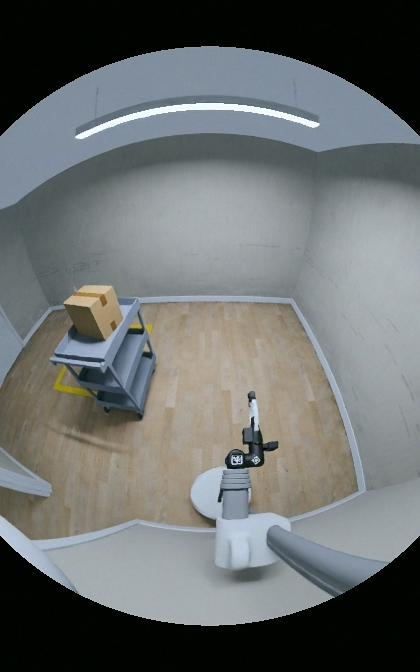

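Request:
move --blocking false --r2 '{"base":{"translate_m":0.93},"pace":"default","contact_limits":{"translate_m":0.2}}' --cameras '[]'

Request:
wait --seconds 8 --cameras '["r2_head_left_camera"]'

Request:
move --blocking false --r2 '{"base":{"rotate_rad":1.571},"pace":"slow"}' --cameras '[]'

Request:
wait --seconds 8 --cameras '["r2_head_camera","r2_head_right_camera"]'

Scene clock: 1847.70 s.
move: r2 moving
r1: as last shown
r1.lidar_m: 5.15 3.06 0.25 0.27 - 0.25 0.31 1.74 1.06 2.15 2.81 3.69
r1.servo_current: wrist_yaw_rad=65(65) wrist_pitch_rad=46(46) wrist_roll_rad=39(52) gripper_m=46(46)
r1.wrist_depth_mm: - 135 - 525 300 211 172 / - 135 143 480 304 211 173 / - 134 177 484 307 213 174 / 109 135 216 492 310 214 175 / 137 - - 496 312 216 176 / 1229 1229 198 504 195 216 176 / - 809 768 154 297 207 176
r2.base_odometry: x=-5.083 y=-0.380 heading=-2.891
r2.turned_by_wheels: +0.000
r2.turned_by_imu: +0.001
r2.base_tilt: forward=-0.7 right=+0.1
r2.lidar_m: 2.43 0.95 0.83 1.59 0.51 0.32 0.32 0.33 0.45 1.21 1.28 1.71
r2.base_status: translate_m moving
r2.joint_positions: lift_m=+0.688 arm_m=+0.000 wrist_yaw_rad=-0.001 wrist_pitch_rad=+0.004 wrist_roll_rad=+1.569 gripper_m=+0.001
r2.joint_status: not commanded
r2.measured_speeds: translate_m=+0.121 strafe_m=+0.000 rotate_rad=+0.003 lift_m=+0.000 arm_m=+0.000 wrist_yaw_rad=+0.000 wrist_pitch_rad=+0.000 wrist_roll_rad=+0.000
r2.motor_effort: lift_m=+18(18) arm_m=+4(4) wheel_0=+7(8) wheel_1=+7(9) wheel_2=-11(13)
r2.servo_current: wrist_yaw_rad=52(59) wrist_pitch_rad=39(52) wrist_roll_rad=52(52) gripper_m=72(72)
r2.contact_limits: translate_m 0.2
r2.hand_pose: x=+0.4592 y=-0.0876 z=+0.8651 quat_wxyz=(+0.708, +0.707, +0.001, -0.002) (m; r2's base frame)
r2.wrist_depth_mm: - - - - - 1756 1205 / - - - - - 1808 1205 / - - - - - 1756 1229 / - - - - - 1808 1255 / - - - - - 1808 1229 / - - 189 193 182 1756 1229 / - - - 112 - 1808 1229
pictures: none
No camera images: "cameras" was empty.

Scene clock: 1851.80 s.
earlier move: r2 done
r1.base_odometry: x=-1.967 y=-0.207 heading=-2.440
r1.turned_by_wheels: +0.000
r1.turned_by_imu: +0.000
r1.base_tilt: forward=-1.6 right=+1.3
r1.lidar_m: 5.12 3.04 0.25 0.25 - 0.25 0.39 1.70 1.07 2.15 2.80 3.70
r1.base_status: not commanded
r1.joint_positions: lift_m=+0.124 arm_m=+0.000 wrist_yaw_rad=+3.196 wrist_pitch_rad=+0.002 wrist_roll_rad=+0.000 gripper_m=+0.056
r1.joint_status: not commanded
r1.measured_speeds: all 0
r1.motor_effort: lift_m=+19(20) arm_m=+4(4) wheel_0=-2(2) wheel_1=-1(1) wheel_2=-1(1)
r1.servo_current: wrist_yaw_rad=39(65) wrist_pitch_rad=52(52) wrist_roll_rad=65(65) gripper_m=39(52)
r1.hand_pose: x=-0.1219 y=+0.0715 z=+0.3019 quat_wxyz=(-0.027, -0.001, +0.000, +1.000) (m; r1's base frame)
r1.wrist_depth_mm: - 135 - 521 301 211 172 / - 135 143 484 304 212 173 / - 135 177 484 306 213 174 / 109 136 216 492 309 215 175 / 137 - - 496 312 216 176 / 1205 1229 198 500 194 216 177 / - 820 759 154 297 208 176
r2.base_odometry: x=-5.953 y=-0.603 heading=-2.891
r2.turned_by_wheels: +0.000
r2.turned_by_imu: +0.001
r2.base_tilt: forward=-0.7 right=+0.1
r2.lidar_m: 1.52 1.59 0.68 0.63 0.67 1.27 1.21 1.25 1.28 1.21 1.26 1.61
r2.base_status: done
r2.joint_positions: lift_m=+0.688 arm_m=+0.000 wrist_yaw_rad=-0.001 wrist_pitch_rad=+0.004 wrist_roll_rad=+1.569 gripper_m=+0.001
r2.joint_status: not commanded
r2.measured_speeds: all 0
r2.motor_effort: lift_m=+18(18) arm_m=+3(4) wheel_0=+2(12) wheel_1=+3(9) wheel_2=-2(14)
r2.servo_current: wrist_yaw_rad=46(59) wrist_pitch_rad=46(52) wrist_roll_rad=33(65) gripper_m=72(78)
r2.contact_limits: translate_m 0.2
r2.hand_pose: x=+0.4592 y=-0.0876 z=+0.8651 quat_wxyz=(+0.708, +0.707, +0.001, -0.002) (m; r2's base frame)
r2.wrist_depth_mm: - - - - - - 1182 / - - - - - 1366 1205 / - - - - - 1336 1205 / - - - - - 1397 1255 / - - - - - 1336 1205 / - - 178 193 175 1336 1205 / - 126 - 112 - - 1229
wait: 4.10 of 8 s (r2 has come to rest)
pictures: r2_head_left_camera
Images, in order (width x height): r2_head_left_camera 420x672.

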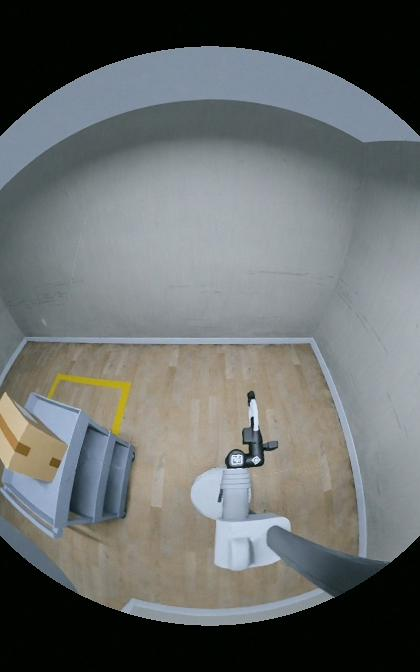

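Scene clock: 1852.30 s.
move: r2 moving
r1: as last shown
r1.base_tilt: forward=-1.5 right=+1.3
r1.lidar_m: 5.13 3.04 0.25 0.25 - 0.25 0.37 1.74 1.03 2.14 2.81 3.69
r1.motor_effort: lift_m=+19(20) arm_m=+4(4) wheel_0=-1(2) wheel_1=-1(1) wheel_2=-1(1)
r1.servo_current: wrist_yaw_rad=59(59) wrist_pitch_rad=33(46) wrist_roll_rad=46(59) gripper_m=39(46)
r1.wrist_depth_mm: - 135 - 521 300 211 172 / - 135 143 480 304 211 173 / - 135 177 484 307 214 174 / 109 136 216 492 309 214 175 / 137 - - 500 314 216 176 / 1229 1255 198 500 194 216 176 / - 809 759 154 297 208 176
r2.base_odometry: x=-5.953 y=-0.603 heading=-2.766
r2.turned_by_wheels: +0.125
r2.turned_by_imu: +0.122
r2.base_tilt: forward=-0.7 right=+0.1
r2.lidar_m: 1.53 1.65 0.65 0.64 0.73 1.23 1.21 1.30 1.24 1.20 1.31 1.57
r2.base_status: rotate_rad moving
r2.joint_positions: lift_m=+0.688 arm_m=+0.000 wrist_yaw_rad=-0.001 wrist_pitch_rad=+0.004 wrist_roll_rad=+1.569 gripper_m=+0.001
r2.joint_status: not commanded
r2.measured_speeds: translate_m=+0.001 strafe_m=+0.001 rotate_rad=+0.483 lift_m=+0.000 arm_m=+0.000 wrist_yaw_rad=+0.000 wrist_pitch_rad=+0.000 wrist_roll_rad=+0.000
r2.motor_effort: lift_m=+18(18) arm_m=+4(4) wheel_0=-1(9) wheel_1=-8(8) wheel_2=-9(10)
r2.servo_current: wrist_yaw_rad=46(52) wrist_pitch_rad=39(46) wrist_roll_rad=46(59) gripper_m=72(72)
r2.hand_pose: x=+0.4592 y=-0.0876 z=+0.8651 quat_wxyz=(+0.708, +0.707, +0.001, -0.002) (m; r2's base frame)
r2.wrist_depth_mm: - - - - - - 1205 / - - - - - 1308 1205 / - - - - - 1336 1205 / - - - - - 1308 1229 / - - - - - 1366 1255 / - - 178 192 175 1397 1229 / - 126 - 112 - - 1229
pictures: none
No camera images: "cameras" was empty.

Scene clock: 1854.67 s.
earlier move: r2 done
r1.base_odometry: x=-1.967 y=-0.207 heading=-2.440
r1.turned_by_wheels: +0.000
r1.turned_by_imu: +0.000
r1.base_tilt: forward=-1.6 right=+1.3
r1.lidar_m: 5.12 3.03 0.25 0.25 - 0.25 0.38 1.75 1.04 2.13 2.78 3.73
r1.base_status: not commanded
r1.joint_positions: lift_m=+0.124 arm_m=+0.000 wrist_yaw_rad=+3.196 wrist_pitch_rad=+0.002 wrist_roll_rad=+0.000 gripper_m=+0.056
r1.joint_status: not commanded
r1.measured_speeds: all 0
r1.motor_effort: lift_m=+19(20) arm_m=+4(4) wheel_0=-1(2) wheel_1=-1(1) wheel_2=-1(1)
r1.servo_current: wrist_yaw_rad=52(65) wrist_pitch_rad=46(52) wrist_roll_rad=39(72) gripper_m=46(52)
r1.hand_pose: x=-0.1219 y=+0.0715 z=+0.3019 quat_wxyz=(-0.027, -0.001, +0.000, +1.000) (m; r1's base frame)
r1.wrist_depth_mm: - 135 - 521 300 211 172 / - 135 143 480 303 212 173 / - 135 177 488 307 214 175 / 109 135 217 492 310 215 175 / 137 - - 496 312 216 176 / 1255 1229 198 500 195 216 177 / - 809 759 154 297 207 176
r2.base_odometry: x=-5.953 y=-0.603 heading=-1.321
r2.turned_by_wheels: +1.445
r2.turned_by_imu: +1.407
r2.base_tilt: forward=-0.7 right=+0.0
r2.lidar_m: 0.65 0.68 1.26 1.21 1.25 1.29 1.19 1.23 1.60 1.53 1.58 0.69
r2.base_status: done
r2.joint_positions: lift_m=+0.688 arm_m=+0.000 wrist_yaw_rad=-0.001 wrist_pitch_rad=+0.004 wrist_roll_rad=+1.569 gripper_m=+0.001
r2.joint_status: not commanded
r2.measured_speeds: all 0
r2.motor_effort: lift_m=+17(18) arm_m=+1(4) wheel_0=-5(11) wheel_1=-3(9) wheel_2=-7(10)
r2.servo_current: wrist_yaw_rad=46(59) wrist_pitch_rad=46(52) wrist_roll_rad=52(59) gripper_m=65(78)
r2.hand_pose: x=+0.4592 y=-0.0876 z=+0.8651 quat_wxyz=(+0.708, +0.707, +0.001, -0.002) (m; r2's base frame)
r2.wrist_depth_mm: - - - - - 1808 1229 / - - - - - 1863 - / - - - - - - - / - - 676 585 - - - / - - 525 517 - 917 - / - - 190 193 183 - - / - - - 112 - - -
wait: 2.37 of 8 s (r2 has come to rest)
pictures: r2_head_camera, r2_head_right_camera
Images, in order (width x height): r2_head_camera 420x560, r2_head_right_camera 420x672.

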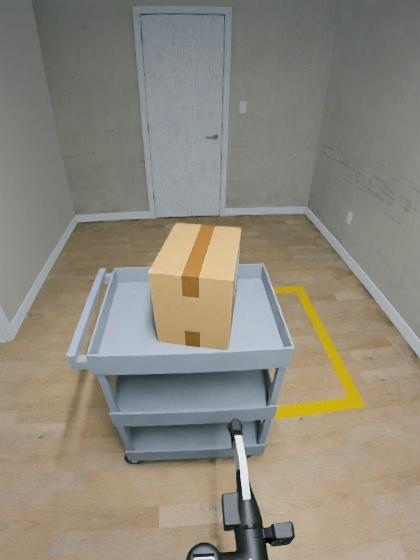

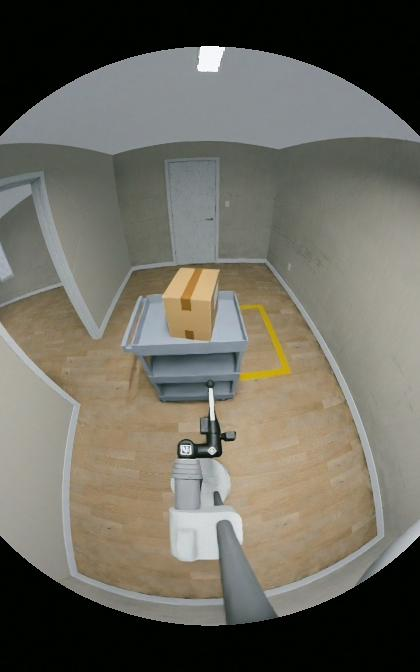

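Request:
move --blocking false --r2 '{"base":{"strafe_m":0.14},"pace":"slow","joints":{"lift_m":0.655,"gripper_m":-0.02}}' --cameras '[]'

Request:
wait --seconds 5 --cameras '[]'

Request:
move --blocking false --r2 '{"base":{"translate_m":0.25},"pace":"slow","contact_limits":{"translate_m":0.4}}' --cameras '[]'

Request:
wait --seconds 6 --cameras '["r2_head_camera"]'

Scene clock: 1865.33 s.
move: r2 moving
r1: as last shown
r1.lidar_m: 5.13 3.01 0.25 0.25 - 0.25 0.35 1.76 1.05 2.17 2.82 3.70
r1.motor_effort: lift_m=+19(19) arm_m=+4(4) wheel_0=-2(2) wheel_1=-1(1) wheel_2=-1(1)
r1.servo_current: wrist_yaw_rad=59(65) wrist_pitch_rad=39(46) wrist_roll_rad=46(59) gripper_m=46(46)
r1.wrist_depth_mm: - 135 - 517 301 211 172 / - 135 143 480 304 211 173 / - 135 177 484 307 213 174 / 109 135 217 492 309 214 176 / 137 - - 500 312 216 176 / 1229 1229 198 500 194 217 177 / - 809 768 154 296 207 176
r2.base_odometry: x=-5.939 y=-0.600 heading=-1.321
r2.turned_by_wheels: +0.000
r2.turned_by_imu: +0.000
r2.base_tilt: forward=-0.7 right=+0.0
r2.lidar_m: 0.64 0.68 1.24 1.19 1.23 1.29 1.19 1.26 1.63 1.55 1.60 0.70
r2.base_status: strafe_m moving
r2.joint_positions: lift_m=+0.665 arm_m=+0.000 wrist_yaw_rad=-0.001 wrist_pitch_rad=+0.004 wrist_roll_rad=+1.569 gripper_m=-0.013
r2.joint_status: lift_m moving; gripper_m moving
r2.measured_speeds: translate_m=+0.000 strafe_m=+0.055 rotate_rad=+0.001 lift_m=-0.065 arm_m=+0.000 wrist_yaw_rad=+0.000 wrist_pitch_rad=+0.000 wrist_roll_rad=+0.000
r2.motor_effort: lift_m=+12(17) arm_m=-3(4) wheel_0=-4(10) wheel_1=+8(8) wheel_2=+0(7)
r2.servo_current: wrist_yaw_rad=39(59) wrist_pitch_rad=39(46) wrist_roll_rad=39(52) gripper_m=111(137)
r2.hand_pose: x=+0.4592 y=-0.0876 z=+0.8420 quat_wxyz=(+0.708, +0.707, +0.001, -0.002) (m; r2's base frame)
r2.wrist_depth_mm: - - - - - 1708 1182 / - - - 452 - 1863 - / - - - 452 - - - / - - 627 455 - 931 - / - - 530 452 - 917 - / - - 187 194 182 - - / - - 569 112 - - -
pictures: none
No camera images: "cameras" was empty.

Scene clock: 1867.37 s.
earlier move: r2 done
r1.base_odometry: x=-1.967 y=-0.207 heading=-2.440
r1.turned_by_wheels: +0.000
r1.turned_by_imu: +0.000
r1.base_tilt: forward=-1.6 right=+1.3
r1.lidar_m: 5.13 3.03 0.25 0.25 - 0.25 0.38 1.76 1.05 2.13 2.81 3.69
r1.base_status: not commanded
r1.joint_positions: lift_m=+0.124 arm_m=+0.000 wrist_yaw_rad=+3.196 wrist_pitch_rad=+0.002 wrist_roll_rad=+0.000 gripper_m=+0.056
r1.joint_status: not commanded
r1.measured_speeds: all 0
r1.motor_effort: lift_m=+19(20) arm_m=+4(4) wheel_0=-2(2) wheel_1=-1(1) wheel_2=-1(1)
r1.servo_current: wrist_yaw_rad=65(65) wrist_pitch_rad=46(46) wrist_roll_rad=52(59) gripper_m=46(46)
r1.hand_pose: x=-0.1219 y=+0.0715 z=+0.3019 quat_wxyz=(-0.027, -0.001, +0.000, +1.000) (m; r1's base frame)
r1.wrist_depth_mm: - 135 - 521 301 211 172 / - 135 143 480 306 212 173 / - 134 177 488 307 214 174 / 109 136 217 492 309 215 176 / 137 - - 496 310 216 177 / 1229 1229 199 504 194 216 176 / - 820 759 154 296 207 176
r2.base_odometry: x=-5.818 y=-0.568 heading=-1.321
r2.turned_by_wheels: +0.000
r2.turned_by_imu: +0.001
r2.base_tilt: forward=-0.6 right=+0.0
r2.lidar_m: 0.64 0.68 1.11 1.06 1.13 1.31 1.20 1.25 1.67 1.68 1.75 0.68
r2.base_status: done
r2.joint_positions: lift_m=+0.655 arm_m=+0.000 wrist_yaw_rad=-0.001 wrist_pitch_rad=+0.004 wrist_roll_rad=+1.569 gripper_m=-0.019
r2.joint_status: all done
r2.measured_speeds: all 0
r2.motor_effort: lift_m=+14(17) arm_m=-3(4) wheel_0=-3(11) wheel_1=+5(9) wheel_2=+0(7)
r2.servo_current: wrist_yaw_rad=52(59) wrist_pitch_rad=39(46) wrist_roll_rad=59(59) gripper_m=98(137)
r2.hand_pose: x=+0.4592 y=-0.0876 z=+0.8324 quat_wxyz=(+0.708, +0.707, +0.001, -0.002) (m; r2's base frame)
r2.wrist_depth_mm: - - - 445 - - - / - - - 449 - - - / - - 521 449 - - - / - - 535 449 - - - / - - 559 452 - - - / - - 186 202 179 - - / - - - 112 - - -
wait: 2.03 of 5 s (r2 has come to rest)
pictures: none
No camera images: "cameras" was empty.

Scene clock: 1867.87 s.
move: r2 moving
r1: as last shown
r1.lidar_m: 5.13 3.06 0.25 0.25 - 0.25 0.37 1.74 1.04 2.14 2.80 3.71
r1.motor_effort: lift_m=+19(19) arm_m=+4(4) wheel_0=-2(2) wheel_1=-1(1) wheel_2=-1(1)
r1.servo_current: wrist_yaw_rad=65(65) wrist_pitch_rad=46(46) wrist_roll_rad=46(72) gripper_m=46(52)
r1.wrist_depth_mm: - 135 - 521 301 211 172 / - 135 143 480 304 212 173 / - 135 177 488 307 214 174 / 109 136 216 492 310 214 175 / 137 - - 496 312 216 176 / 1229 1229 198 500 195 216 176 / - 809 750 154 296 207 176
r2.base_odometry: x=-5.815 y=-0.580 heading=-1.321
r2.turned_by_wheels: +0.000
r2.turned_by_imu: +0.000
r2.base_tilt: forward=-0.7 right=+0.0
r2.lidar_m: 0.63 0.66 1.12 1.04 1.12 1.28 1.22 1.27 1.66 1.67 1.69 0.67
r2.base_status: translate_m moving
r2.joint_positions: lift_m=+0.655 arm_m=+0.000 wrist_yaw_rad=-0.001 wrist_pitch_rad=+0.004 wrist_roll_rad=+1.569 gripper_m=-0.019
r2.joint_status: not commanded
r2.measured_speeds: translate_m=+0.048 strafe_m=+0.000 rotate_rad=+0.000 lift_m=+0.000 arm_m=+0.000 wrist_yaw_rad=+0.000 wrist_pitch_rad=+0.000 wrist_roll_rad=+0.000
r2.motor_effort: lift_m=+13(14) arm_m=-3(4) wheel_0=+5(8) wheel_1=+6(7) wheel_2=-9(9)
r2.servo_current: wrist_yaw_rad=46(52) wrist_pitch_rad=39(46) wrist_roll_rad=52(52) gripper_m=98(104)
r2.contact_limits: translate_m 0.4
r2.hand_pose: x=+0.4592 y=-0.0876 z=+0.8324 quat_wxyz=(+0.708, +0.707, +0.001, -0.002) (m; r2's base frame)
r2.wrist_depth_mm: - - - 439 - - - / - - - 439 - - - / - - 512 439 - - - / - 535 521 442 - - - / - - 549 439 - 891 - / - - 186 202 179 - - / - - - 112 - - -
pictures: none
No camera images: "cameras" was empty.

Scene clock: 1871.13 s.
earlier move: r2 done
r1.base_odometry: x=-1.967 y=-0.207 heading=-2.440
r1.turned_by_wheels: +0.000
r1.turned_by_imu: +0.000
r1.base_tilt: forward=-1.6 right=+1.3
r1.lidar_m: 5.11 3.03 0.25 0.25 - 0.25 0.35 1.73 1.06 2.15 2.79 3.65
r1.base_status: not commanded
r1.joint_positions: lift_m=+0.124 arm_m=+0.000 wrist_yaw_rad=+3.196 wrist_pitch_rad=+0.002 wrist_roll_rad=+0.000 gripper_m=+0.056
r1.joint_status: not commanded
r1.measured_speeds: all 0
r1.motor_effort: lift_m=+19(20) arm_m=+4(4) wheel_0=-1(3) wheel_1=-1(1) wheel_2=-1(1)
r1.servo_current: wrist_yaw_rad=52(72) wrist_pitch_rad=46(52) wrist_roll_rad=52(72) gripper_m=39(52)
r1.hand_pose: x=-0.1219 y=+0.0715 z=+0.3019 quat_wxyz=(-0.027, -0.001, +0.000, +1.000) (m; r1's base frame)
r1.wrist_depth_mm: - 135 - 525 300 211 172 / - 135 143 480 304 212 173 / - 134 177 484 309 214 174 / 109 135 216 492 310 214 175 / 137 - - 496 312 216 176 / 1229 1229 199 500 194 216 177 / - 809 759 154 296 208 176
r2.base_odometry: x=-5.756 y=-0.810 heading=-1.321
r2.turned_by_wheels: +0.000
r2.turned_by_imu: +0.000
r2.base_tilt: forward=-0.7 right=+0.1
r2.lidar_m: 0.43 0.46 1.13 1.08 1.12 1.49 1.44 1.51 1.75 1.65 1.72 0.45
r2.base_status: done
r2.joint_positions: lift_m=+0.655 arm_m=+0.000 wrist_yaw_rad=-0.001 wrist_pitch_rad=+0.004 wrist_roll_rad=+1.569 gripper_m=-0.019
r2.joint_status: not commanded
r2.measured_speeds: all 0
r2.motor_effort: lift_m=+14(14) arm_m=+4(4) wheel_0=+3(11) wheel_1=+4(8) wheel_2=-8(14)
r2.servo_current: wrist_yaw_rad=52(65) wrist_pitch_rad=52(52) wrist_roll_rad=46(59) gripper_m=72(104)
r2.contact_limits: translate_m 0.4
r2.hand_pose: x=+0.4592 y=-0.0876 z=+0.8324 quat_wxyz=(+0.708, +0.707, +0.001, -0.002) (m; r2's base frame)
r2.wrist_depth_mm: - - - - - - - / 300 300 298 - - 683 - / 309 310 310 - - 691 - / 320 322 322 - - 691 - / 338 334 336 213 - 691 - / - 349 185 193 180 699 - / - - - 112 - - -
wait: 3.27 of 6 s (r2 has come to rest)
pictures: r2_head_camera
Images, in order (width x height): r2_head_camera 420x560.

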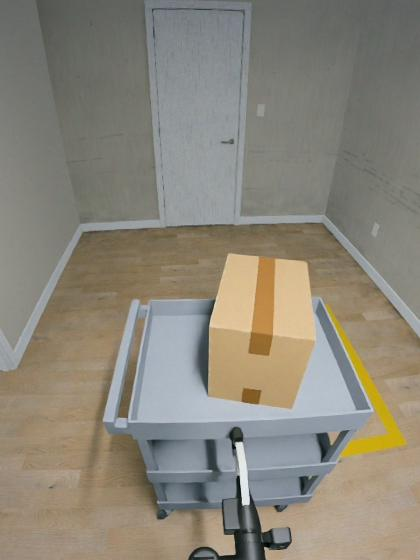

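Request:
move --blocking false --r2 '{"base":{"translate_m":0.2},"pace":"slow","contact_limits":{"translate_m":0.4}}' --cameras '[]'

Request:
wait --seconds 4 --cameras '["r2_head_camera"]'

Scene clock: 1899.83 s.
move: r2 moving
r1: as last shown
r1.lidar_m: 5.13 3.03 0.25 0.25 - 0.26 0.38 1.80 1.05 2.16 2.79 3.69
r1.motor_effort: lift_m=+19(19) arm_m=+4(4) wheel_0=-2(2) wheel_1=-1(1) wheel_2=-1(1)
r1.servo_current: wrist_yaw_rad=65(65) wrist_pitch_rad=39(46) wrist_roll_rad=46(52) gripper_m=46(46)
r1.wrist_depth_mm: - 135 - 525 300 211 172 / - 135 143 477 304 212 173 / - 134 177 484 307 214 174 / 109 135 216 492 310 214 175 / 137 - 1983 496 312 216 176 / 1229 1205 198 500 195 216 176 / - 820 759 154 297 207 176
r2.base_odometry: x=-5.753 y=-0.822 heading=-1.321
r2.turned_by_wheels: +0.000
r2.turned_by_imu: +0.000
r2.base_tilt: forward=-0.7 right=+0.1
r2.lidar_m: 0.43 0.48 1.13 1.08 1.13 1.53 1.47 1.52 1.76 1.66 1.72 0.46
r2.base_status: translate_m moving
r2.joint_positions: lift_m=+0.655 arm_m=+0.000 wrist_yaw_rad=-0.002 wrist_pitch_rad=+0.004 wrist_roll_rad=+1.569 gripper_m=-0.019
r2.joint_status: not commanded
r2.measured_speeds: translate_m=+0.049 strafe_m=+0.000 rotate_rad=-0.002 lift_m=+0.000 arm_m=+0.000 wrist_yaw_rad=+0.000 wrist_pitch_rad=+0.000 wrist_roll_rad=+0.000
r2.motor_effort: lift_m=+13(14) arm_m=+4(5) wheel_0=+9(11) wheel_1=+7(9) wheel_2=-16(17)
r2.servo_current: wrist_yaw_rad=46(59) wrist_pitch_rad=39(46) wrist_roll_rad=39(52) gripper_m=78(78)
r2.contact_limits: translate_m 0.4
r2.hand_pose: x=+0.4591 y=-0.0880 z=+0.8324 quat_wxyz=(+0.708, +0.707, +0.001, -0.002) (m; r2's base frame)
r2.wrist_depth_mm: - - - - - - - / 297 297 296 - - 676 - / 306 307 307 - - 691 - / 320 320 319 - - 691 - / 334 332 330 223 - 699 - / - 347 186 200 180 691 - / - - - 112 - - -
pictures: none
No camera images: "cameras" was empty.

Scene clock: 1902.60 s.
earlier move: r2 done
r1.base_odometry: x=-1.967 y=-0.207 heading=-2.440
r1.turned_by_wheels: +0.000
r1.turned_by_imu: +0.000
r1.base_tilt: forward=-1.6 right=+1.3
r1.lidar_m: 5.12 3.04 0.25 0.25 - 0.25 0.38 1.88 1.06 2.13 2.79 3.67
r1.base_status: not commanded
r1.joint_positions: lift_m=+0.124 arm_m=+0.000 wrist_yaw_rad=+3.196 wrist_pitch_rad=+0.002 wrist_roll_rad=+0.000 gripper_m=+0.056
r1.joint_status: not commanded
r1.measured_speeds: all 0
r1.motor_effort: lift_m=+19(20) arm_m=+4(4) wheel_0=-1(2) wheel_1=-1(1) wheel_2=-1(1)
r1.servo_current: wrist_yaw_rad=65(72) wrist_pitch_rad=33(46) wrist_roll_rad=52(72) gripper_m=39(52)
r1.hand_pose: x=-0.1219 y=+0.0715 z=+0.3019 quat_wxyz=(-0.027, -0.001, +0.000, +1.000) (m; r1's base frame)
r1.wrist_depth_mm: - 135 - 521 300 211 172 / - 135 143 480 304 212 173 / - 135 177 484 307 214 174 / 109 135 216 488 310 215 175 / 137 - - 496 312 216 176 / 1229 1229 198 500 194 216 176 / - 809 759 154 297 207 176
r2.base_odometry: x=-5.707 y=-1.004 heading=-1.321
r2.turned_by_wheels: +0.000
r2.turned_by_imu: +0.000
r2.base_tilt: forward=-0.7 right=+0.1
r2.lidar_m: 0.44 0.54 1.58 1.03 1.13 1.50 1.65 1.72 1.71 1.66 0.50 0.43
r2.base_status: done
r2.joint_positions: lift_m=+0.655 arm_m=+0.000 wrist_yaw_rad=-0.005 wrist_pitch_rad=+0.004 wrist_roll_rad=+1.569 gripper_m=-0.019
r2.joint_status: not commanded
r2.measured_speeds: all 0
r2.motor_effort: lift_m=+13(14) arm_m=+4(5) wheel_0=+4(11) wheel_1=+4(9) wheel_2=-6(18)
r2.servo_current: wrist_yaw_rad=39(65) wrist_pitch_rad=39(52) wrist_roll_rad=46(65) gripper_m=72(85)
r2.contact_limits: translate_m 0.4
r2.hand_pose: x=+0.4589 y=-0.0887 z=+0.8324 quat_wxyz=(+0.708, +0.707, +0.000, -0.003) (m; r2's base frame)
r2.wrist_depth_mm: 254 258 256 - 189 615 - / 273 276 276 - 200 647 - / 297 300 300 - 211 676 - / 327 329 329 - 224 699 - / - - - 214 236 707 - / - - 186 194 179 1756 - / - - - 112 - 1618 -
wait: 2.77 of 4 s (r2 has come to rest)
pictures: r2_head_camera
Images, in order (width x height): r2_head_camera 420x560.

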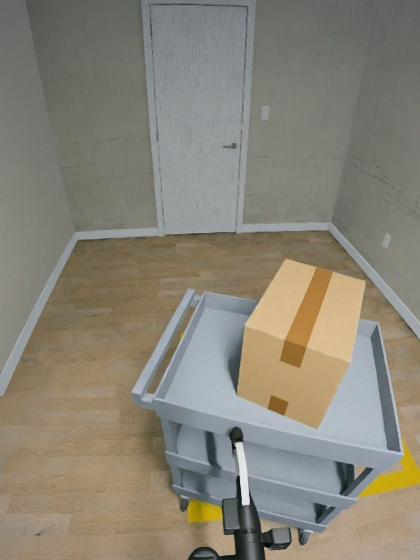

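Request:
wait --seconds 0 --cameras '["r2_head_right_camera"]'

Scene clock: 1905.50 s.
r1.base_odometry: x=-1.967 y=-0.207 heading=-2.440
r1.turned_by_wheels: +0.000
r1.turned_by_imu: +0.000
r1.base_tilt: forward=-1.6 right=+1.3
r1.lidar_m: 5.15 3.03 0.25 0.25 - 0.25 0.36 1.93 1.05 2.15 2.79 3.70
r1.base_status: not commanded
r1.joint_positions: lift_m=+0.124 arm_m=+0.000 wrist_yaw_rad=+3.196 wrist_pitch_rad=+0.002 wrist_roll_rad=+0.000 gripper_m=+0.056
r1.joint_status: not commanded
r1.measured_speeds: all 0
r1.motor_effort: lift_m=+19(20) arm_m=+4(4) wheel_0=-2(2) wheel_1=-1(1) wheel_2=-1(1)
r1.servo_current: wrist_yaw_rad=52(72) wrist_pitch_rad=39(46) wrist_roll_rad=65(72) gripper_m=39(52)
r1.hand_pose: x=-0.1219 y=+0.0715 z=+0.3019 quat_wxyz=(-0.027, -0.001, +0.000, +1.000) (m; r1's base frame)
r1.wrist_depth_mm: - 135 - 521 300 211 172 / - 135 143 484 304 212 173 / - 135 177 488 307 213 174 / 109 135 216 492 310 214 175 / 137 - - 500 312 215 176 / 1229 1255 198 504 195 216 176 / - 831 759 154 297 206 176
r2.base_odometry: x=-5.707 y=-1.004 heading=-1.321
r2.turned_by_wheels: +0.000
r2.turned_by_imu: +0.000
r2.base_tilt: forward=-0.7 right=+0.1
r2.lidar_m: 0.42 0.56 1.59 1.07 1.13 1.48 1.66 1.70 1.74 1.65 0.51 0.43
r2.base_status: done
r2.joint_positions: lift_m=+0.655 arm_m=+0.000 wrist_yaw_rad=-0.005 wrist_pitch_rad=+0.004 wrist_roll_rad=+1.569 gripper_m=-0.019
r2.joint_status: not commanded
r2.measured_speeds: all 0
r2.motor_effort: lift_m=+14(14) arm_m=+4(5) wheel_0=+4(11) wheel_1=+4(9) wheel_2=-6(18)
r2.servo_current: wrist_yaw_rad=46(65) wrist_pitch_rad=46(52) wrist_roll_rad=46(65) gripper_m=78(85)
r2.contact_limits: translate_m 0.4
r2.hand_pose: x=+0.4589 y=-0.0887 z=+0.8324 quat_wxyz=(+0.708, +0.707, +0.000, -0.003) (m; r2's base frame)
r2.wrist_depth_mm: 254 258 257 - 190 615 - / 274 274 276 - 200 634 - / 298 300 300 - 212 676 - / 325 327 329 - 224 707 - / - - - 213 235 715 - / - - 186 193 179 1756 - / - - - 112 - 1576 -
pictures: r2_head_right_camera
Images, in order (width x height): r2_head_right_camera 420x672.

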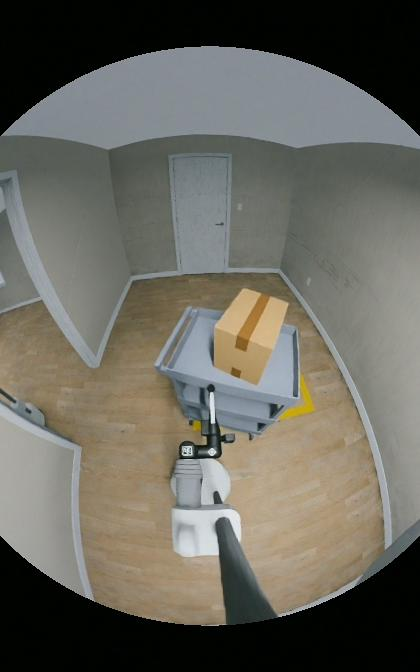

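Request:
zoom_image --camera "r2_head_camera" --region '[130, 400, 420, 560]'

This scene's latest camera images include none from r2_head_camera. They are from: r2_head_right_camera. r2_head_camera's image comes with the result of a call that names it in "cameras".


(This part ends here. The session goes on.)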